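# Flip the grey finned box onto its fins

## Task

Turn the grey finned box upside down in roughly the spot where it already is, leaving it resting flat on its fins with its feet pointing upward.

## Robot and tools

ROBOT. Two arms, left_arm and right_arm, each with a two-finger parallel gripper and a wrist camera. The scene frame has its origin at table-top height, midway between the nominal arm bases: +x points out over the table, +z up, and left_arm sits on the +y side. These names do not match image left and right. Calibrated bases in the scene frame: left_arm at (+0.026, +0.257, +0.013) m, yaw about -0.019 quaternion z; right_arm at (+0.001, -0.338, +0.037) m, about +0.016. Both bases have +z up.

FRAMES. Every hand position, orientation, velocity, target and wrist camera pose is reported in that arm's own base frame. Fixed cameras and the table use the scene frame. The gripper's fingers extend along its +z axis and separate along its y axis. end_effector_position is the spot between the finger pads, roughly 1 cm short of the tips. Reported poses may be off by a few centimetres, more when the arm reaches far.

ROW FORMAT (shared by execute_actions and move). One row is 14 numbers, each in [-1, 1]: dx, dy, dz, rx, ry, rz, opening for left_arm, then the same seven for right_arm. Always send all 14, even if one arm stays still. The six pose numbers are an offset, not a pose: they are measured along that arm's base axes from its Hand target as it was when the action or move began, and rotation (rx, ry, rz as one rotation vector) turns about that Hand target's position. Scale: 1.0 equals 0.6 m or 180 degrees. Six zeros re-request the current Hand target. The opening is absolute: +1 fully open (0.094 m), -1 closed. Any number you put there is a command, so to keep a gripper unchanged repeat its present command (shown under Tool commands).

execute_actions(actions, cameras). actions is a list of actions; each action is a list of up to 15 rows, one per 1/30 s step, and if shorter its final row is held until 15 steps pass. Every row in an action counts from the same start Hand target, not from the row before; a later action starts from the new Hand target, so repeating an offset moves further. An empty list just reports state and images. cameras chooses images: omitted, null or ["all"] gives all, [] none; an unknown name invalidates the call.

move(target, speed, blend, opening_speed, blocking, cameras). target is one 14-number row or a list of up to 15 rows; every row is an offset from the Hand targets at the move's start, not from the previous row. Paths are straight, end together, take at least 0.5 s and are cut off at 10 s. speed is metres per second, 0.002 to 0.5, default 0.25 (turning rate up to twice that in rad/s), one value or one per target. blend, in metres, rounds corners of a list (0 stops at each). opening_speed, 0.2 or more, on the -1 to +1 scale per second, makes fingers close gradually. blocking=false returns after about 0.5 s while motion continues. The first target's openings go out at the start; openings in later targets are applied only after all arms halt there. The result adds a move: line with the ending (done, off_target, moving, held, fault) and any limits (paced = pose clipped, held = steps withheld). done means the arm rests within 10 mm and 2 degrees of its target; neither done nor off_target tells you about contact.

wait(seconds 0 to 10, cameras) lets time pass with the last commands held. stop(cameras) brakes a running move; it needs braking room. zoom_image(camera, region [x0, y0, x1, y1] pixels, at most 504 by 504) enlarges part of the newest image of cam_head_left, cam_head_right, cam_high, cam_low, cam_left_wrist or cam_right_wrist (all 672x504). read_manual(section="licences") only returns licence text. finished_scene(scene) ends the current scene irreversibly; pass its number.

CONTROLLER. Each step the commanded pose is clipped to within 100 mm and 20 degrees of the measured hand, so one action may fall short. Hand target in the result is the last commanded pose after clipping and the base for your next offsets. Friction and gravity can leave the hand a centimetre or more away without any contact; a further action, even all zeros, re-requests the target, or send the remaining gap. An arm blocked by an object keeps pushing until you command its target back past the gripper. Keep paths clear of each arm's own base, which can flip the shoulder posture, and avoid small wrist motions near the first joint's axis.

RESULT LINES. grip_measured reads the finger opening on the command scale, up to about 1.6 mm wide when empty and up to about 3 mm narrower than a firmly squeezed hard part. Full force starts about 0.05 below the reading at first contact (0.11 for small or round parts). To release, command well above grip_measured. grip_effort_nm is motor effort (negative closing), not pad force, and keeps a residue at rest. Joint torques include the arm's weight, have per-arm offsets, and joints 3 and 4 wrap sign beyond ±28 N m. Joint velocities marked within noise means the arm is still. MOTOR HOT appears at 85 °C; at 100 °C an OVER-TEMPERATURE FAULT drops that arm for 30 to 60 s or more, so avoid long holds of heavy loads, stretched poses or pushing at unreachable targets.

AVOID. Anything leaving the table fails the task. Dropping the box, releasing it while it moves, fast impacts, hard pressing, and especially collisions or pressing between the two arms (grippers and wrist cameras are not protected by the clearance check). Faster moves hit harder and overshoot more. Occasional external tugs on held parts or nudges to loose objects can occur. The box must stay fin-down, feet-up without support before finishing.

Each tool is called after "Call:" by a JSON object that holds its "name" and its "arguments".

## Session

Call:
{"name": "execute_actions", "arguments": {"actions": []}}

Scene clock: 0.00 s.
left_arm: end_effector_position=(+0.5662, -0.1283, +0.2532) grip_measured=+1.000 grip_effort_nm=n/a end_effector_quat_wxyz=(+0.190, -0.223, +0.955, +0.036) | right_arm: end_effector_position=(+0.4375, +0.0835, +0.2914) grip_measured=+1.000 grip_effort_nm=n/a end_effector_quat_wxyz=(+0.162, -0.288, +0.887, +0.322)
Joint positions: left_arm=[-0.296 1.668 1.62 -1.222 -0.251 -0.715 0.094] | right_arm=[-0.072 1.426 1.367 -1.439 -0.734 -0.671 0.094]
Joint velocities: within noise
Joint torques (N m): no reading
Heat: left arm: hottest elbow 33 °C; right arm: hottest waist 32 °C.
Hand target: left_arm +0.5722, -0.1301, +0.2596; +0.198, -0.224, +0.954, +0.032 | right_arm +0.4432, +0.0831, +0.3022; +0.174, -0.292, +0.885, +0.317
Tool commands: left_gripper/opening=+1.0 right_gripper/opening=+1.0

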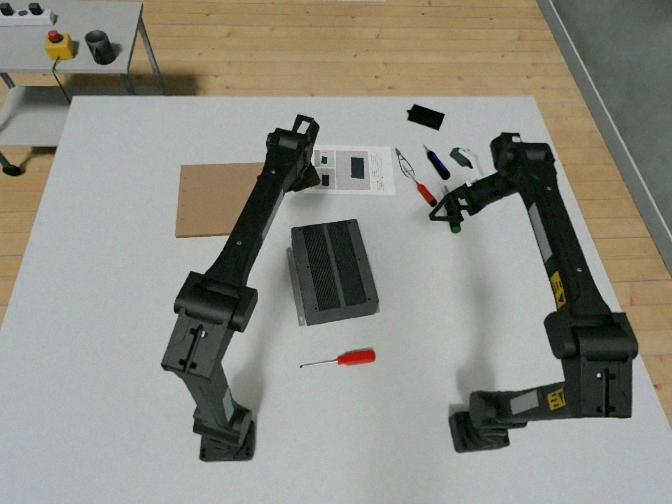

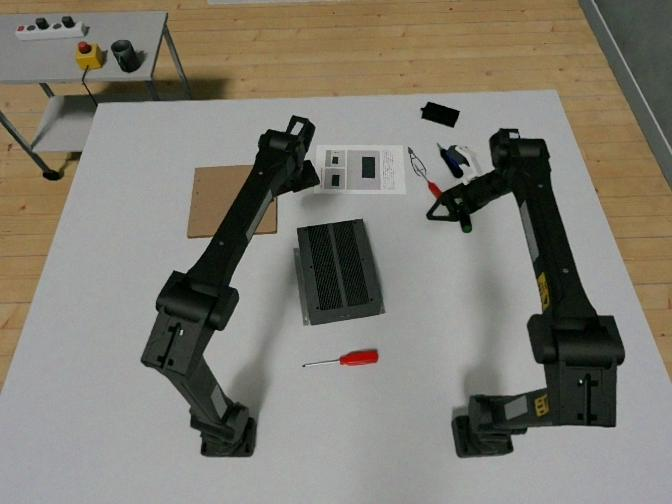

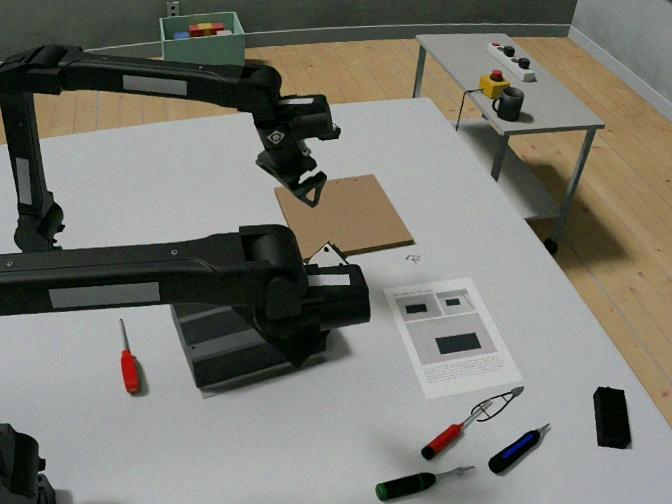

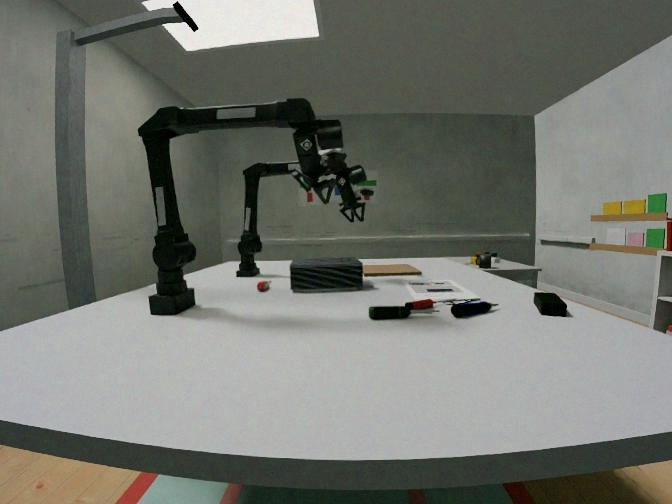

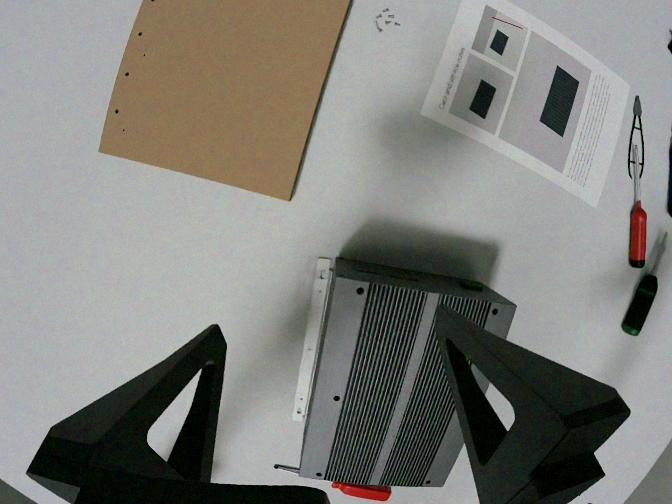

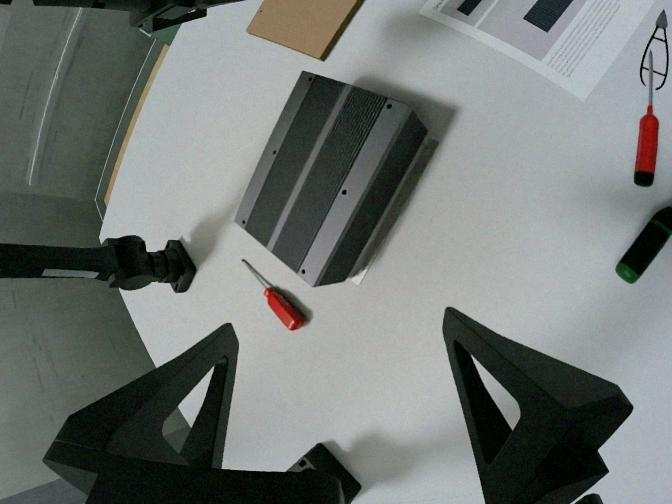

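Call:
{"name": "zoom_image", "arguments": {"camera": "cam_left_wrist", "region": [260, 230, 560, 504]}}

Call:
{"name": "zoom_image", "arguments": {"camera": "cam_right_wrist", "region": [200, 40, 500, 310]}}

Call:
{"name": "zoom_image", "arguments": {"camera": "cam_low", "region": [250, 230, 450, 330]}}

Call:
{"name": "zoom_image", "arguments": {"camera": "cam_head_left", "region": [260, 190, 420, 350]}}

Scaled by 1.680 from the camera's 672x504 image, which has a finer 960x720 frame.

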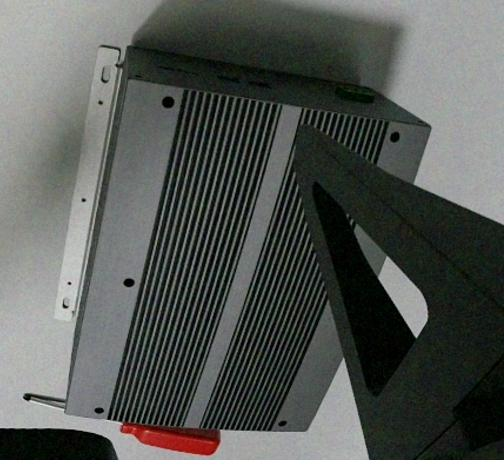

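Scaled by 1.680 from the camera's 672x504 image, which has a finer 960x720 frame.

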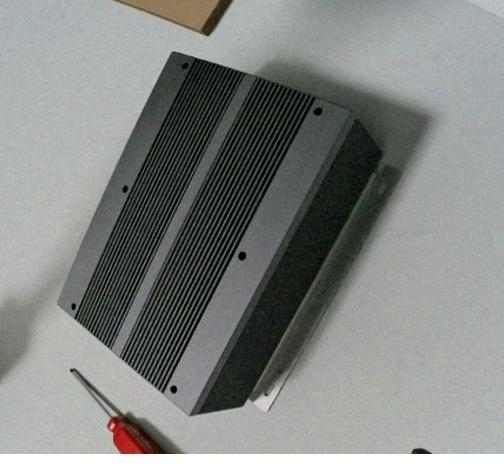

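Scaled by 2.520.

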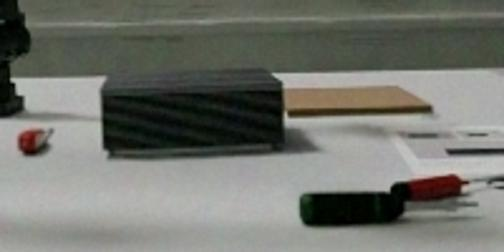

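Scaled by 3.150.

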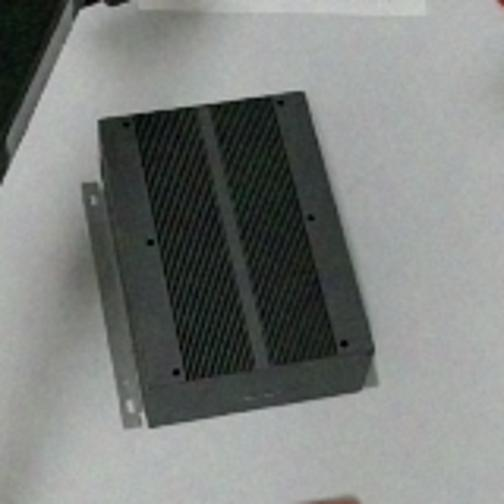

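Call:
{"name": "move", "arguments": {"target": [[0, 0.25, 0.05, 0, 0, 0, 1, 0, -0.06, -0.05, 0.091, 0.569, -0.437, 1]], "speed": 0.3}}

Scene clock: 179.63 s.
left_arm: end_effector_position=(+0.5741, +0.0157, +0.2765) grip_measured=+1.000 grip_effort_nm=0.017 end_effector_quat_wxyz=(+0.187, -0.226, +0.956, +0.034) | right_arm: end_effector_position=(+0.4414, +0.0533, +0.2749) grip_measured=+1.000 grip_effort_nm=-0.017 end_effector_quat_wxyz=(-0.332, +0.606, +0.629, +0.356)
Joint positions: left_arm=[-0.019 1.62 1.62 -1.222 -0.157 -0.455 0.094] | right_arm=[-0.208 1.586 1.396 -1.68 -0.988 1.163 0.094]
Joint velocities: within noise
Joint torques (N m): left_arm=[-0.09 -15.56 9.52 1.31 0.06 -0.05] | right_arm=[-1.79 -11.11 7.3 -0.29 -0.69 0.04]
Heat: left arm: hottest elbow 46 °C; right arm: hottest elbow 41 °C.
Hand target: left_arm +0.5722, +0.0198, +0.2895; +0.197, -0.223, +0.954, +0.032 | right_arm +0.4432, +0.0471, +0.2720; -0.352, +0.608, +0.621, +0.348
Off the commanded pose: left_arm 0.014 m, 1 deg | right_arm 0.007 m, 3 deg.
joint sent to its limit (right arm) — joint 4 (wrist pitch), lower limit. The joint targets still meet the commanded pose.
move: off_target (left_arm, right_arm)

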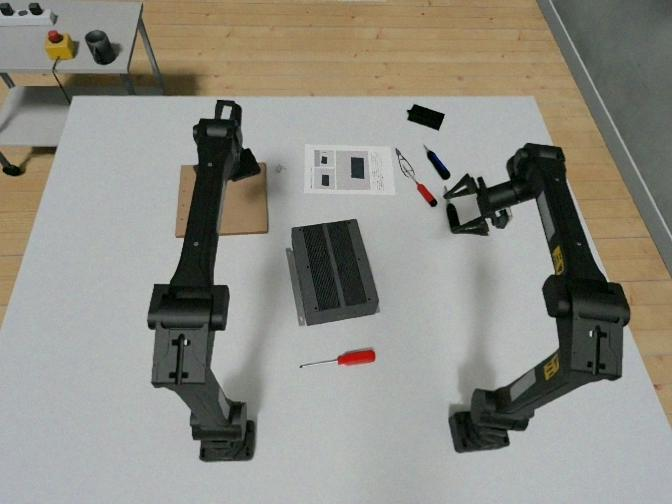

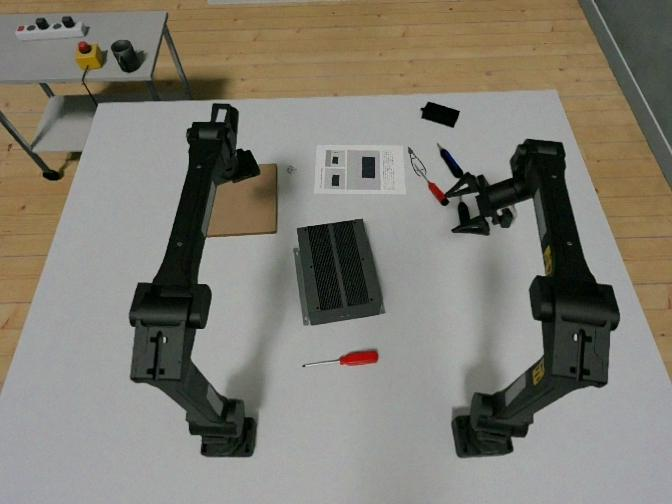

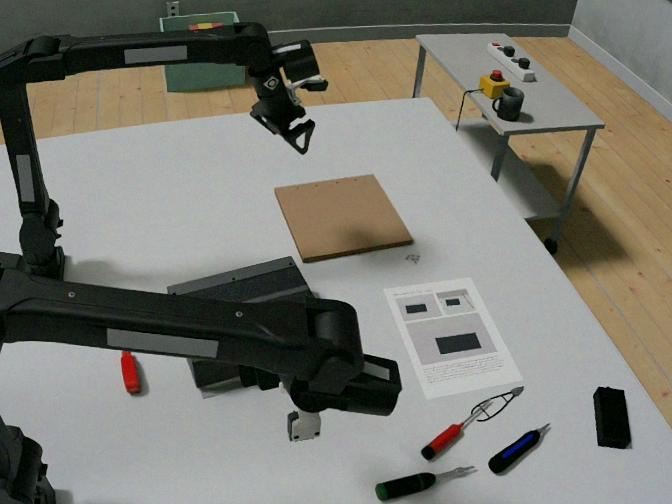

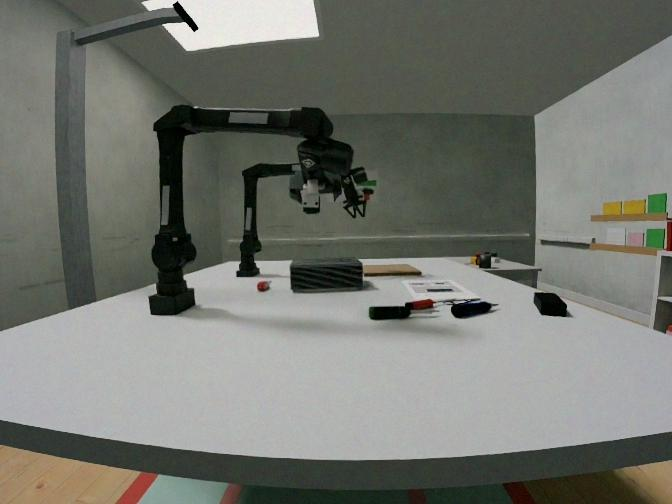

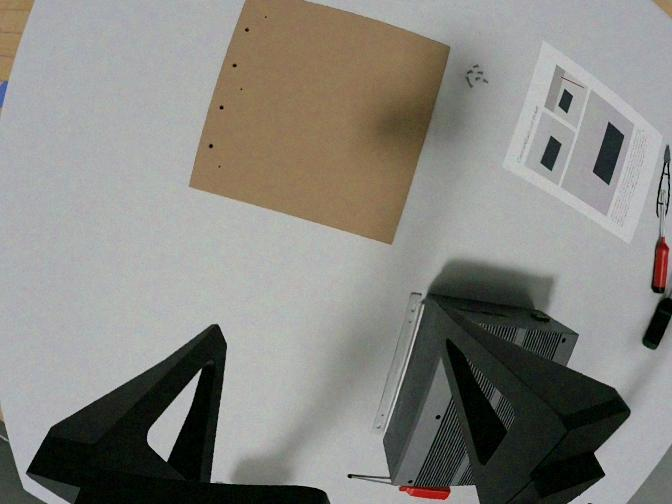

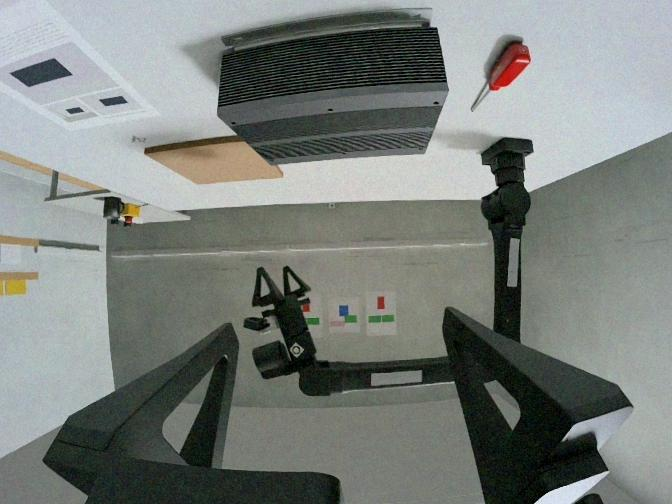

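Call:
{"name": "zoom_image", "arguments": {"camera": "cam_right_wrist", "region": [200, 0, 460, 175]}}

Call:
{"name": "move", "arguments": {"target": [[0, 0, 0, 0, 0, 0, 1, 0.0, 0.0, -0.27, 0, 0, 0, 1]], "speed": 0.25, "cameras": ["cam_right_wrist", "cam_head_left"]}}

Scaled by 1.938 from the camera's 672x504 image, which has a finer 960x720 frame.

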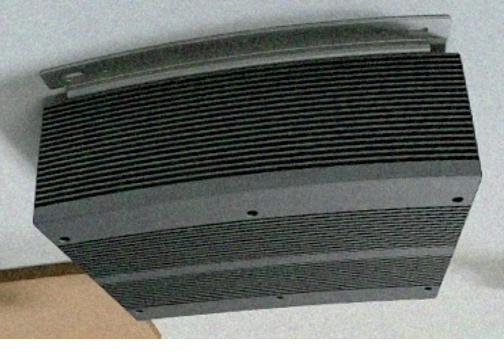

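Scene clock: 185.63 s.
left_arm: end_effector_position=(+0.5741, +0.0157, +0.2765) grip_measured=+1.000 grip_effort_nm=0.022 end_effector_quat_wxyz=(+0.187, -0.226, +0.956, +0.034) | right_arm: end_effector_position=(+0.4388, +0.0539, +0.1100) grip_measured=+1.000 grip_effort_nm=-0.012 end_effector_quat_wxyz=(-0.360, +0.608, +0.620, +0.341)
Joint positions: left_arm=[-0.019 1.62 1.62 -1.222 -0.157 -0.454 0.094] | right_arm=[-0.208 1.788 1.175 -1.346 -0.989 1.131 0.094]
Joint velocities: within noise
Joint torques (N m): left_arm=[-0.15 -15.44 9.52 1.32 0.05 -0.06] | right_arm=[-2.55 -12.92 6.27 0.21 -0.57 -0.14]
Heat: left arm: hottest elbow 46 °C; right arm: hottest elbow 41 °C.
Hand target: left_arm +0.5722, +0.0198, +0.2895; +0.197, -0.223, +0.954, +0.032 | right_arm +0.4433, +0.0471, +0.1100; -0.352, +0.608, +0.621, +0.348
Off the commanded pose: left_arm 0.014 m, 1 deg | right_arm 0.008 m, 1 deg.
move: off_target (left_arm)
Images, in order (width x height): cam_head_left 672x504, cam_right_wrist 672x504.

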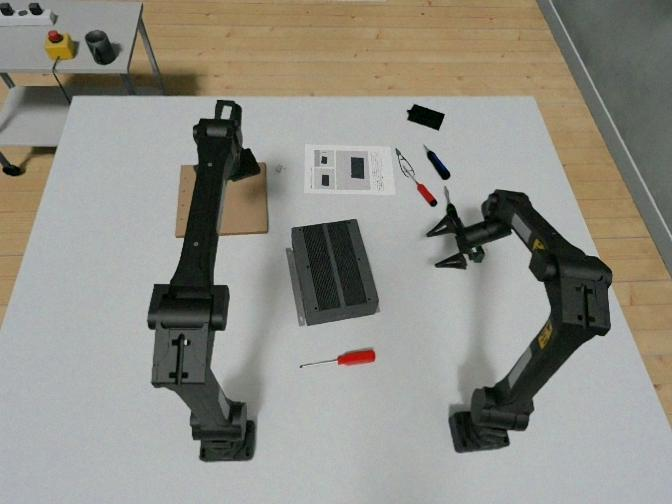

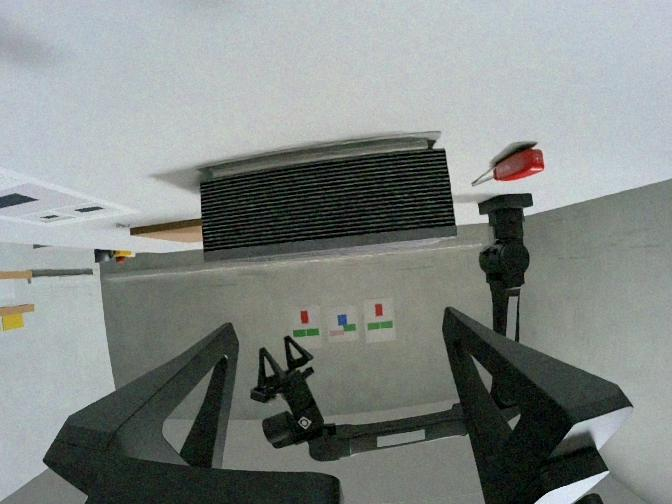

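Call:
{"name": "zoom_image", "arguments": {"camera": "cam_right_wrist", "region": [190, 110, 330, 270]}}

Call:
{"name": "zoom_image", "arguments": {"camera": "cam_right_wrist", "region": [330, 110, 470, 270]}}

Scaled by 3.150 from the camera's 672x504 image, which has a finer 960x720 frame.

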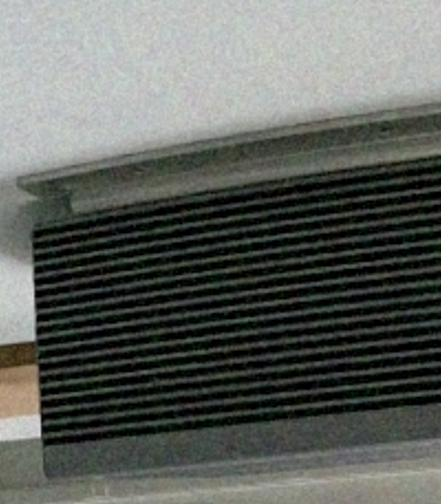

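Scaled by 3.150 from the camera's 672x504 image, which has a finer 960x720 frame.

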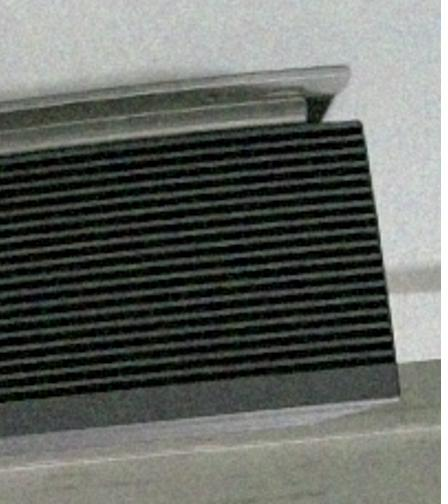

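Call:
{"name": "execute_actions", "arguments": {"actions": [], "cameras": ["cam_left_wrist"]}}

Call:
{"name": "zoom_image", "arguments": {"camera": "cam_left_wrist", "region": [360, 270, 600, 504]}}

Scene clock: 289.77 s.
left_arm: end_effector_position=(+0.5741, +0.0157, +0.2765) grip_measured=+1.000 grip_effort_nm=0.022 end_effector_quat_wxyz=(+0.187, -0.226, +0.956, +0.034) | right_arm: end_effector_position=(+0.4388, +0.0539, +0.1100) grip_measured=+1.000 grip_effort_nm=-0.017 end_effector_quat_wxyz=(-0.360, +0.608, +0.620, +0.341)
Joint positions: left_arm=[-0.019 1.62 1.62 -1.222 -0.157 -0.454 0.094] | right_arm=[-0.208 1.788 1.175 -1.346 -0.989 1.131 0.094]
Joint velocities: within noise
Joint torques (N m): left_arm=[-0.15 -15.56 9.52 1.31 0.05 -0.06] | right_arm=[-2.14 -12.98 6.28 0.08 -0.55 -0.09]
Heat: left arm: hottest elbow 45 °C; right arm: hottest elbow 37 °C.
Hand target: left_arm +0.5722, +0.0198, +0.2895; +0.197, -0.223, +0.954, +0.032 | right_arm +0.4433, +0.0471, +0.1101; -0.352, +0.608, +0.621, +0.348
Tool commands: left_gripper/opening=+1.0 right_gripper/opening=+1.0
Off the commanded pose: left_arm 0.014 m, 1 deg | right_arm 0.008 m, 1 deg.
Images, in order (width x height): cam_left_wrist 672x504.

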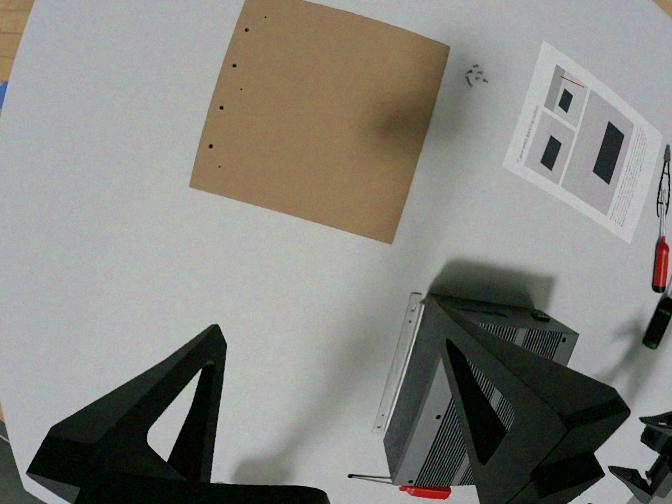

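Scaled by 2.100 from the camera's 672x504 image, which has a finer 960x720 frame.

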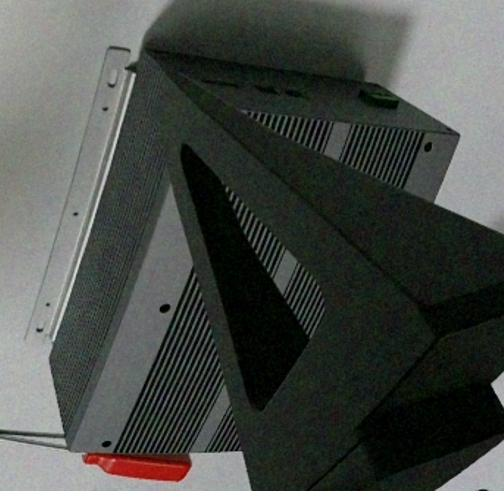

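Call:
{"name": "move", "arguments": {"target": [[0, 0, 0, 0, 0, 0, 1, -0.13, 0.1, 0.33, 0.165, 0.198, -0.316, -0.6], [0, 0, 0, 0, 0, 0, 1, -0.3, 0.37, 0.15, 0.329, 0.395, -0.632, -0.6]], "speed": 0.3, "blend": 0.05}}

Scene clock: 569.13 s.
left_arm: end_effector_position=(+0.5740, +0.0157, +0.2767) grip_measured=+1.000 grip_effort_nm=0.022 end_effector_quat_wxyz=(+0.187, -0.226, +0.956, +0.034) | right_arm: end_effector_position=(+0.2631, +0.2635, +0.1992) grip_measured=-0.598 grip_effort_nm=-0.090 end_effector_quat_wxyz=(+0.708, -0.683, -0.178, +0.033)
Joint positions: left_arm=[-0.019 1.619 1.62 -1.222 -0.157 -0.454 0.094] | right_arm=[0.308 1.61 0.865 -1.676 -1.578 2.082 0.019]
Joint velocities: within noise
Joint torques (N m): left_arm=[-0.21 -15.56 9.51 1.32 0.06 -0.07] | right_arm=[0.44 -7.88 5.57 -1.25 -0.69 0.12]
Heat: left arm: hottest elbow 46 °C; right arm: hottest elbow 37 °C.
Hand target: left_arm +0.5722, +0.0198, +0.2897; +0.198, -0.223, +0.954, +0.032 | right_arm +0.2633, +0.2691, +0.2001; +0.685, -0.727, -0.029, -0.041
Off the commanded pose: left_arm 0.014 m, 1 deg | right_arm 0.006 m, 107 deg; orientation clipped.
joint sent to its limit (right arm) — joint 4 (wrist pitch), lower limit; joint 5 (wrist yaw), lower limit; joint 6 (wrist roll), upper limit. The joint targets are off in orientation, not in position.
move: off_target (left_arm, right_arm); limits=paced

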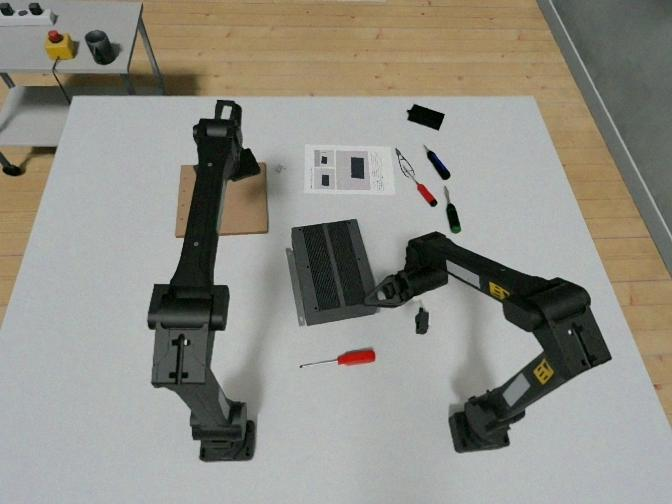

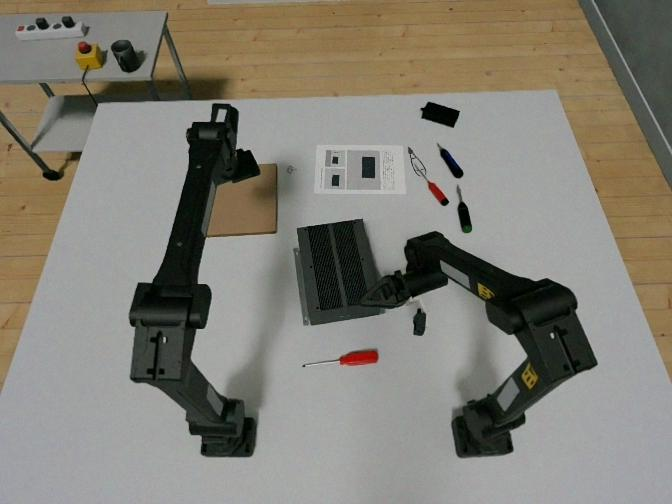

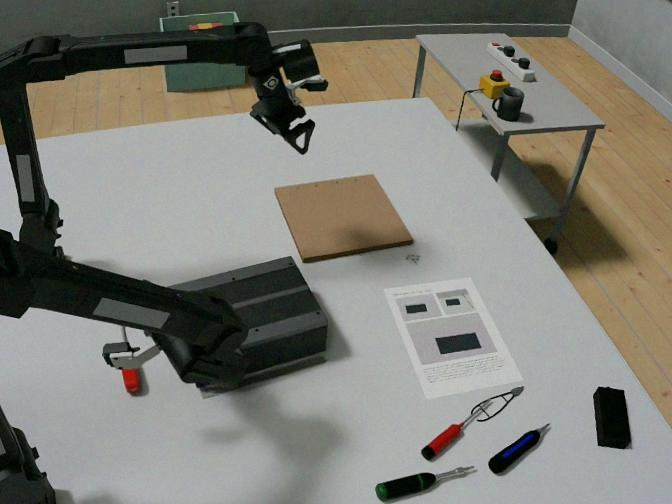

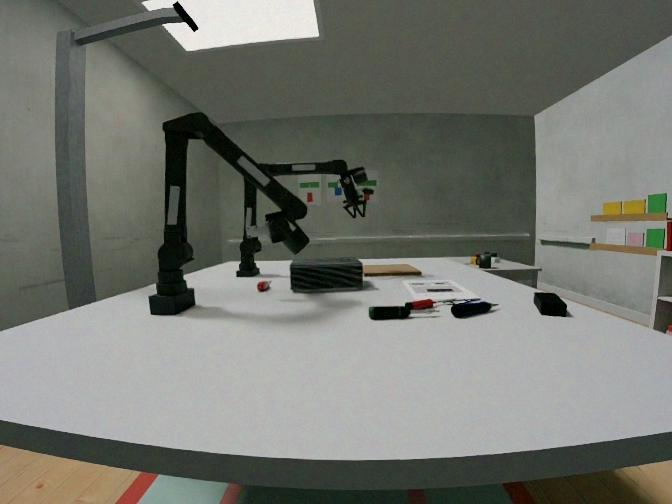

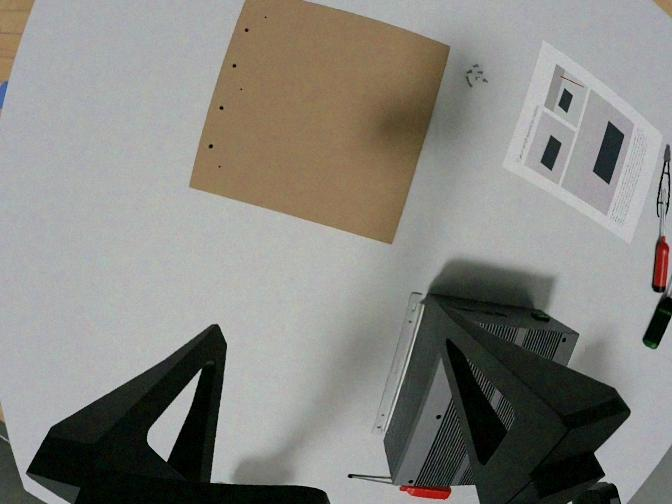

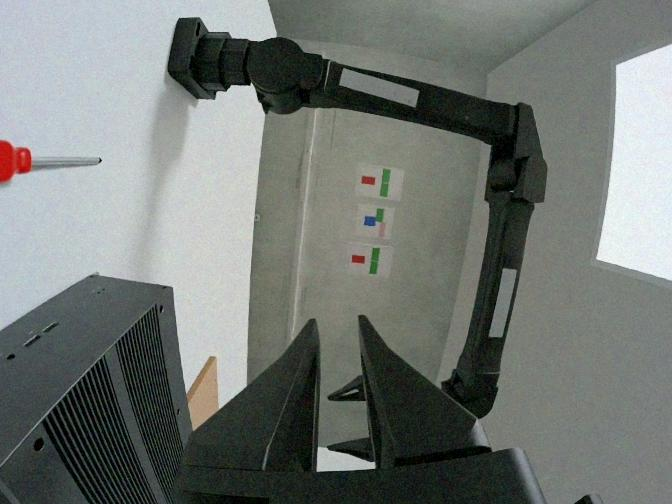

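Call:
{"name": "move", "arguments": {"target": [[0, 0, 0, 0, 0, 0, 1, 0, -0.1, 0.1, -0.124, -0.4535, 0.148, -0.6], [0, 0, 0, 0, 0, 0, 1, 0, -0.1, 0.15, -0.04, -0.673, 0.714, -0.6], [0, 0, 0, 0, 0, 0, 1, -0.05, 0.0, 0.05, -0.1076, 0.14, -0.4487, -0.6]], "speed": 0.35, "blend": 0.03, "cameras": ["cam_head_left", "cam_right_wrist", "cam_high"]}}

Scene clock: 630.67 s.
left_arm: end_effector_position=(+0.5740, +0.0157, +0.2767) grip_measured=+1.000 grip_effort_nm=0.017 end_effector_quat_wxyz=(+0.187, -0.226, +0.956, +0.034) | right_arm: end_effector_position=(+0.2344, +0.2653, +0.2244) grip_measured=-0.599 grip_effort_nm=-0.090 end_effector_quat_wxyz=(-0.355, +0.661, -0.577, +0.323)
Joint positions: left_arm=[-0.019 1.619 1.62 -1.222 -0.157 -0.454 0.094] | right_arm=[1.223 0.94 0.679 -0.701 0.854 -0.766 0.019]
Joint velocities: within noise
Joint torques (N m): left_arm=[0.09 -15.56 9.54 1.26 0.05 -0.06] | right_arm=[-0.26 -4.25 8.51 1.99 0.24 -0.08]
Heat: left arm: hottest elbow 46 °C; right arm: hottest elbow 38 °C.
Hand target: left_arm +0.5722, +0.0198, +0.2896; +0.198, -0.223, +0.954, +0.032 | right_arm +0.2332, +0.2691, +0.2301; -0.366, +0.660, -0.574, +0.318
Off the commanded pose: left_arm 0.014 m, 1 deg | right_arm 0.007 m, 1 deg.
move: off_target (left_arm)
Images, in order (width x height): cam_head_left 672x504, cam_high 672x504, cam_right_wrist 672x504.

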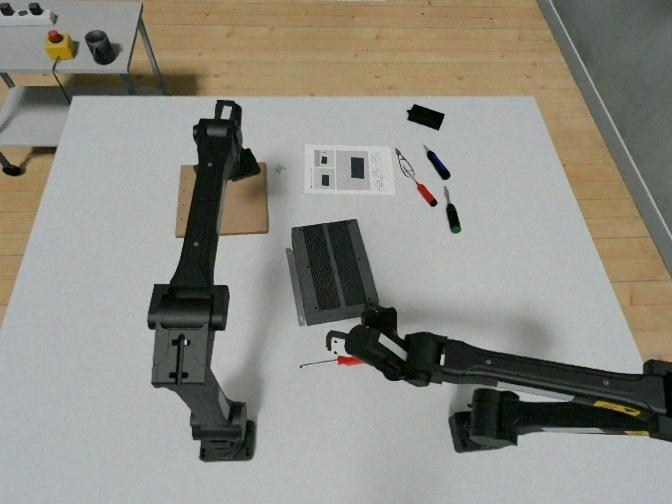

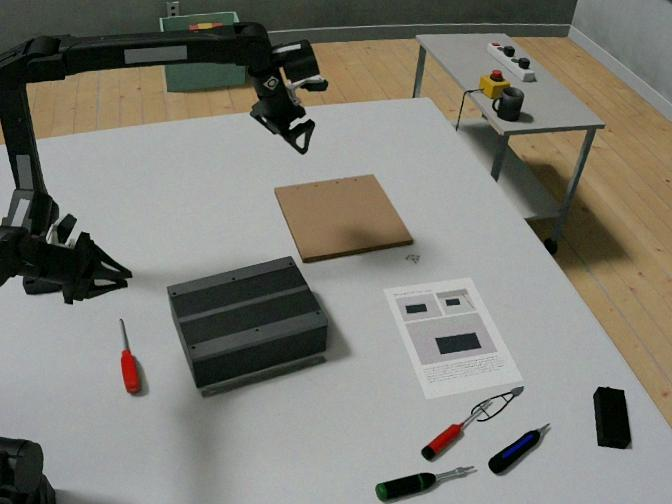

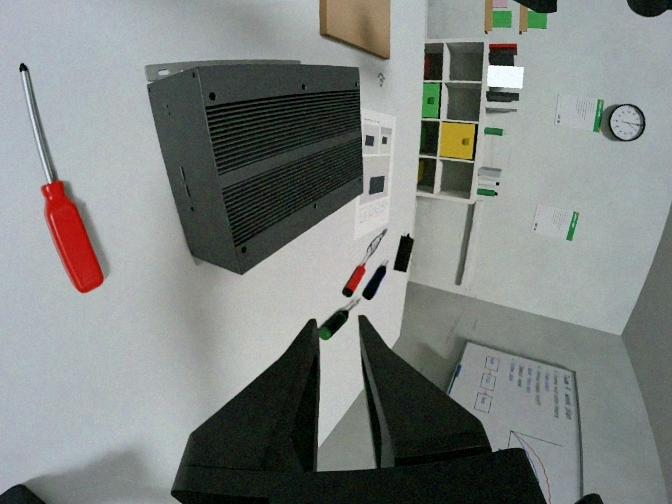

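Call:
{"name": "zoom_image", "arguments": {"camera": "cam_right_wrist", "region": [130, 40, 290, 290]}}

Scaled by 2.016 from the camera's 672x504 image, which has a finer 960x720 frame.

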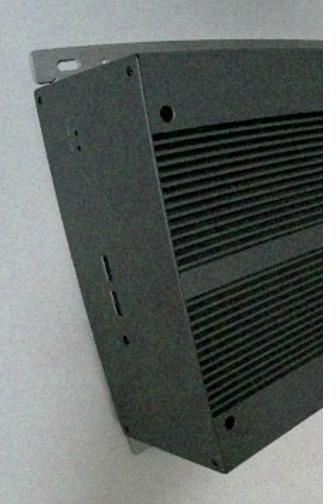

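Call:
{"name": "move", "arguments": {"target": [0, 0, 0, 0, 0, 0, 1, -0.02, 0.0, -0.25, 0, 0, 0, -1], "speed": 0.25, "cameras": ["cam_head_left", "cam_right_wrist"]}}

Call:
{"name": "zoom_image", "arguments": {"camera": "cam_right_wrist", "region": [60, 0, 220, 250]}}

Scene clock: 838.10 s.
left_arm: end_effector_position=(+0.5740, +0.0157, +0.2767) grip_measured=+1.000 grip_effort_nm=0.022 end_effector_quat_wxyz=(+0.187, -0.226, +0.956, +0.034) | right_arm: end_effector_position=(+0.2231, +0.2642, +0.0801) grip_measured=-0.987 grip_effort_nm=-0.696 end_effector_quat_wxyz=(-0.361, +0.658, -0.578, +0.319)
Joint positions: left_arm=[-0.019 1.619 1.62 -1.222 -0.157 -0.454 0.094] | right_arm=[1.262 1.212 0.408 -0.18 0.872 -0.718 0.001]
Joint velocities: within noise
Joint torques (N m): left_arm=[-0.09 -15.44 9.54 1.33 0.04 -0.07] | right_arm=[1.03 -4.19 6.3 2.11 0.55 0.03]
Heat: left arm: hottest elbow 46 °C; right arm: hottest elbow 43 °C.
Hand target: left_arm +0.5722, +0.0198, +0.2896; +0.198, -0.223, +0.954, +0.032 | right_arm +0.2213, +0.2691, +0.0801; -0.366, +0.660, -0.574, +0.318
Off the commanded pose: left_arm 0.014 m, 1 deg | right_arm 0.005 m, 1 deg.
move: off_target (left_arm)
Images, in order (width x height): cam_head_left 672x504, cam_right_wrist 672x504.

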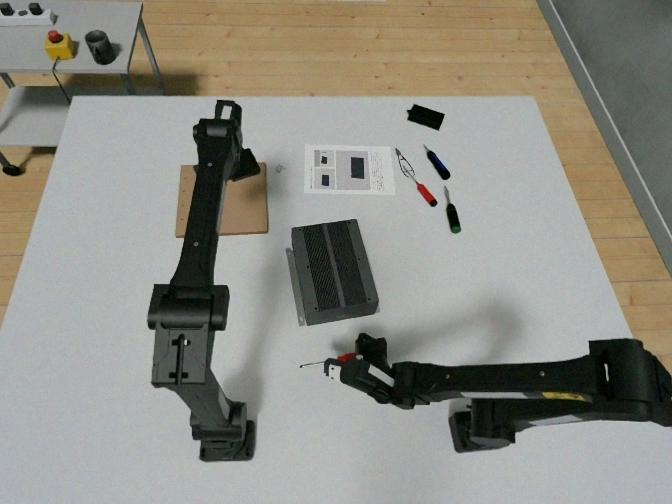

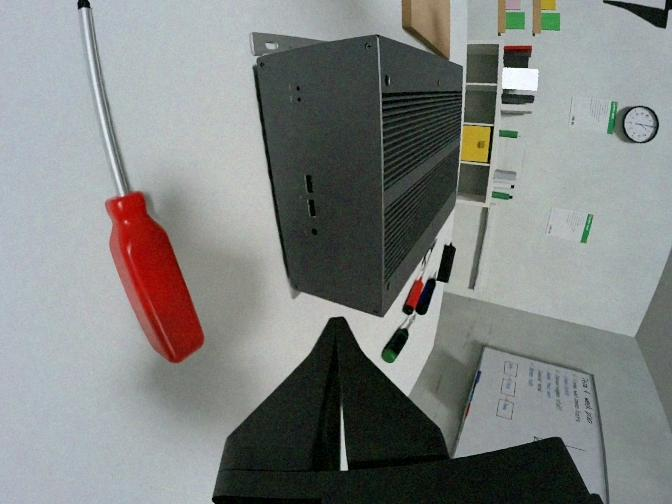

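Scaled by 2.016 from the camera's 672x504 image, which has a finer 960x720 frame.

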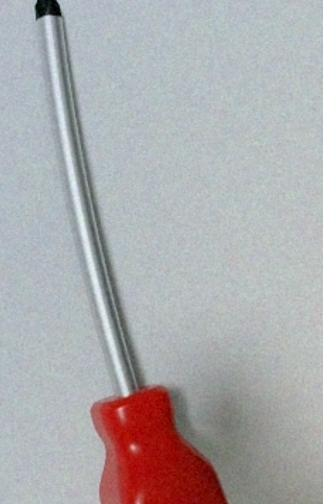

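Call:
{"name": "zoom_image", "arguments": {"camera": "cam_right_wrist", "region": [235, 20, 335, 120]}}

Call:
{"name": "zoom_image", "arguments": {"camera": "cam_right_wrist", "region": [250, 200, 350, 320]}}

Scaled by 5.040 from the camera's 672x504 image, which has a finer 960x720 frame.

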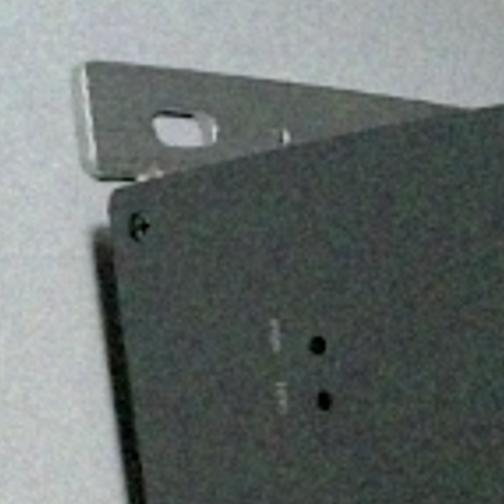

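Scaled by 4.200 from the camera's 672x504 image, which has a finer 960x720 frame.

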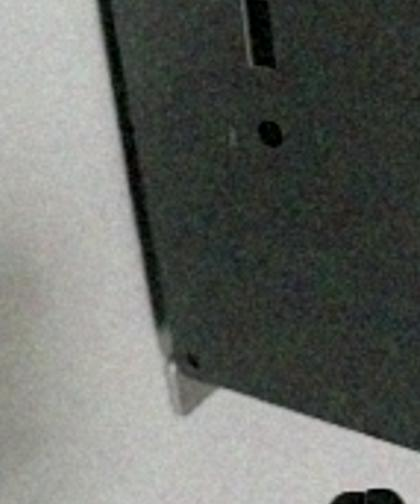

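Call:
{"name": "move", "arguments": {"target": [-0.3, 0.0, -0.2, -0.1404, -0.2995, -0.5374, 0.7, 0, 0, 0.1, 0, 0, 0, -1], "speed": 0.3, "cameras": ["cam_head_left", "cam_left_wrist", "cam_high"]}}

Scene clock: 992.10 s.
left_arm: end_effector_position=(+0.3825, +0.0146, +0.1691) grip_measured=+0.703 grip_effort_nm=-0.120 end_effector_quat_wxyz=(+0.460, +0.481, +0.656, -0.356) | right_arm: end_effector_position=(+0.2191, +0.2517, +0.1190) grip_measured=-0.987 grip_effort_nm=-0.691 end_effector_quat_wxyz=(-0.346, +0.667, -0.574, +0.326)
Joint positions: left_arm=[0.47 1.599 0.992 -1.467 1.193 2.08 0.08] | right_arm=[1.262 1.061 0.455 -0.416 0.872 -0.718 0.001]
Joint velocities: within noise
Joint torques (N m): left_arm=[-0.91 -8 9.13 -0.79 0.5 -0.08] | right_arm=[0.67 -4.54 10.47 1.14 0.58 -0.03]
Heat: left arm: hottest elbow 47 °C; right arm: hottest elbow 37 °C.
Hand target: left_arm +0.3923, +0.0198, +0.1695; +0.468, +0.508, +0.609, -0.390 | right_arm +0.2212, +0.2691, +0.1400; -0.366, +0.660, -0.574, +0.318
Off the commanded pose: left_arm 0.011 m, 7 deg | right_arm 0.027 m, 3 deg.
joint sent to its limit (left arm) — joint 6 (wrist roll), upper limit. The joint targets are off in orientation, not in position.
move: off_target (left_arm, right_arm)
Images, in order (width x height): cam_head_left 672x504, cam_high 672x504, cam_left_wrist 672x504.

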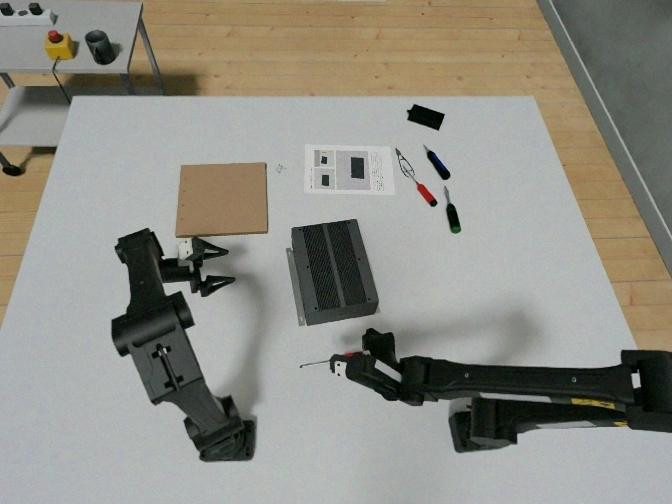

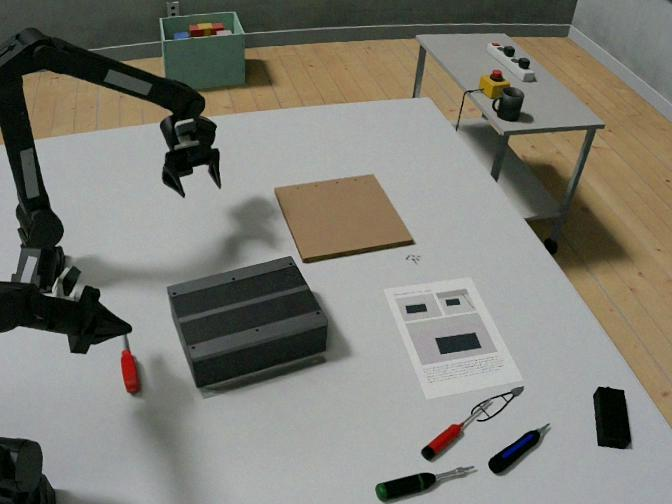

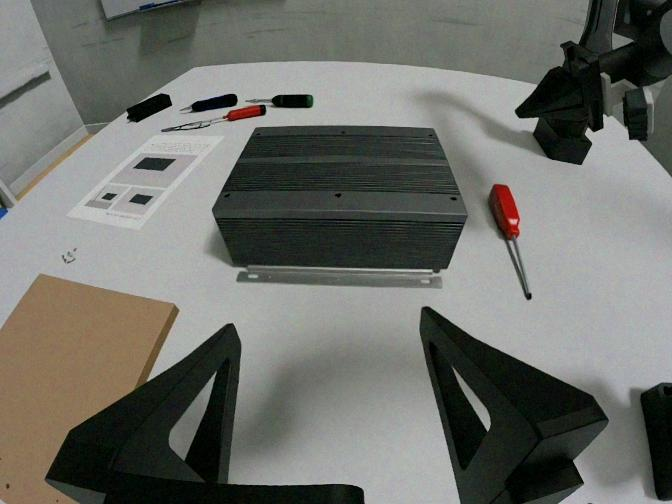

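Call:
{"name": "zoom_image", "arguments": {"camera": "cam_left_wrist", "region": [205, 195, 345, 305]}}

Call:
{"name": "zoom_image", "arguments": {"camera": "cam_left_wrist", "region": [335, 195, 475, 305]}}

Scaled by 3.600 from the camera's 672x504 image, which has a finer 960x720 frame.

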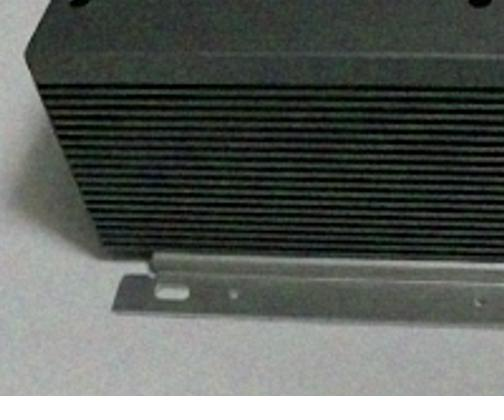

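Scaled by 3.600 from the camera's 672x504 image, which has a finer 960x720 frame.

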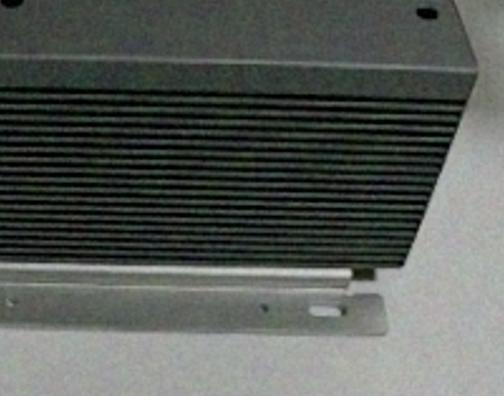

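Call:
{"name": "move", "arguments": {"target": [[0, 0, 0, 0, 0, 0, 0.7, 0.167, -0.167, 0.167, 0.218, 0.2805, -0.15, -1], [0, 0, 0, 0, 0, 0, 0.7, 0.375, -0.282, -0.033, 0.436, 0.561, -0.2995, -1]], "speed": 0.35, "blend": 0.04, "cameras": ["cam_head_left", "cam_right_wrist", "cam_left_wrist"]}}

Scene clock: 1097.43 s.
left_arm: end_effector_position=(+0.3824, +0.0147, +0.1691) grip_measured=+0.703 grip_effort_nm=-0.120 end_effector_quat_wxyz=(+0.460, +0.481, +0.656, -0.356) | right_arm: end_effector_position=(+0.4326, +0.1050, +0.1131) grip_measured=-0.987 grip_effort_nm=-0.691 end_effector_quat_wxyz=(-0.041, -0.044, +0.859, +0.508)
Joint positions: left_arm=[0.47 1.599 0.992 -1.469 1.192 2.081 0.08] | right_arm=[-0.097 1.792 1.175 -1.345 -1.024 -0.421 0.001]
Joint velocities: within noise
Joint torques (N m): left_arm=[-0.91 -8.06 9.14 -0.66 0.52 -0.07] | right_arm=[-1.14 -12.63 8.51 -0.35 -0.79 -0.17]
Heat: left arm: hottest elbow 46 °C; right arm: hottest elbow 48 °C.
Hand target: left_arm +0.3923, +0.0198, +0.1696; +0.468, +0.508, +0.609, -0.390 | right_arm +0.4463, +0.0999, +0.1203; -0.028, -0.046, +0.859, +0.509
Off the commanded pose: left_arm 0.011 m, 7 deg | right_arm 0.016 m, 1 deg.
joint sent to its limit (left arm) — joint 6 (wrist roll), upper limit. The joint targets are off in orientation, not in position.
move: off_target (left_arm, right_arm)
Images, in order (width x height): cam_head_left 672x504, cam_left_wrist 672x504, cam_right_wrist 672x504.

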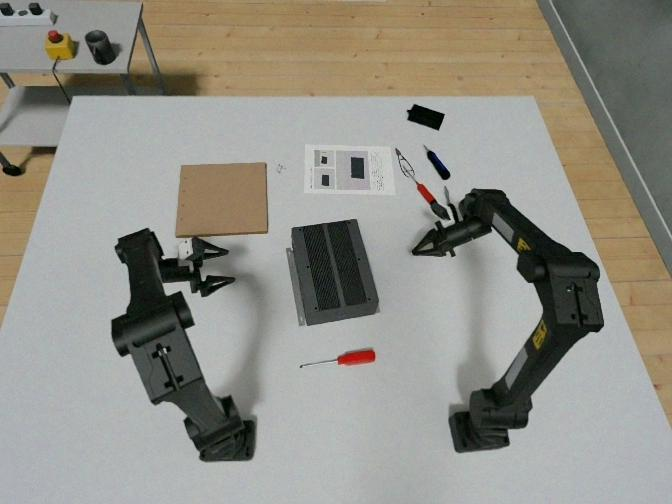

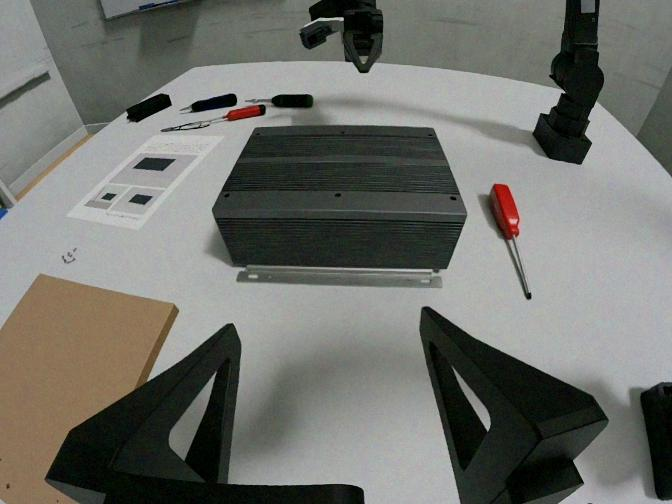

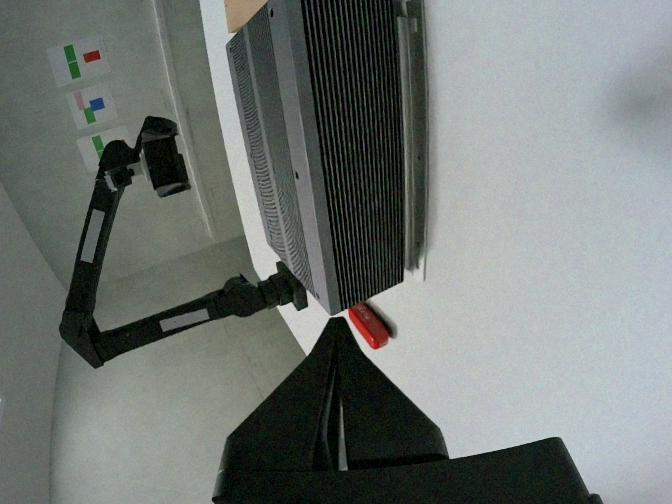

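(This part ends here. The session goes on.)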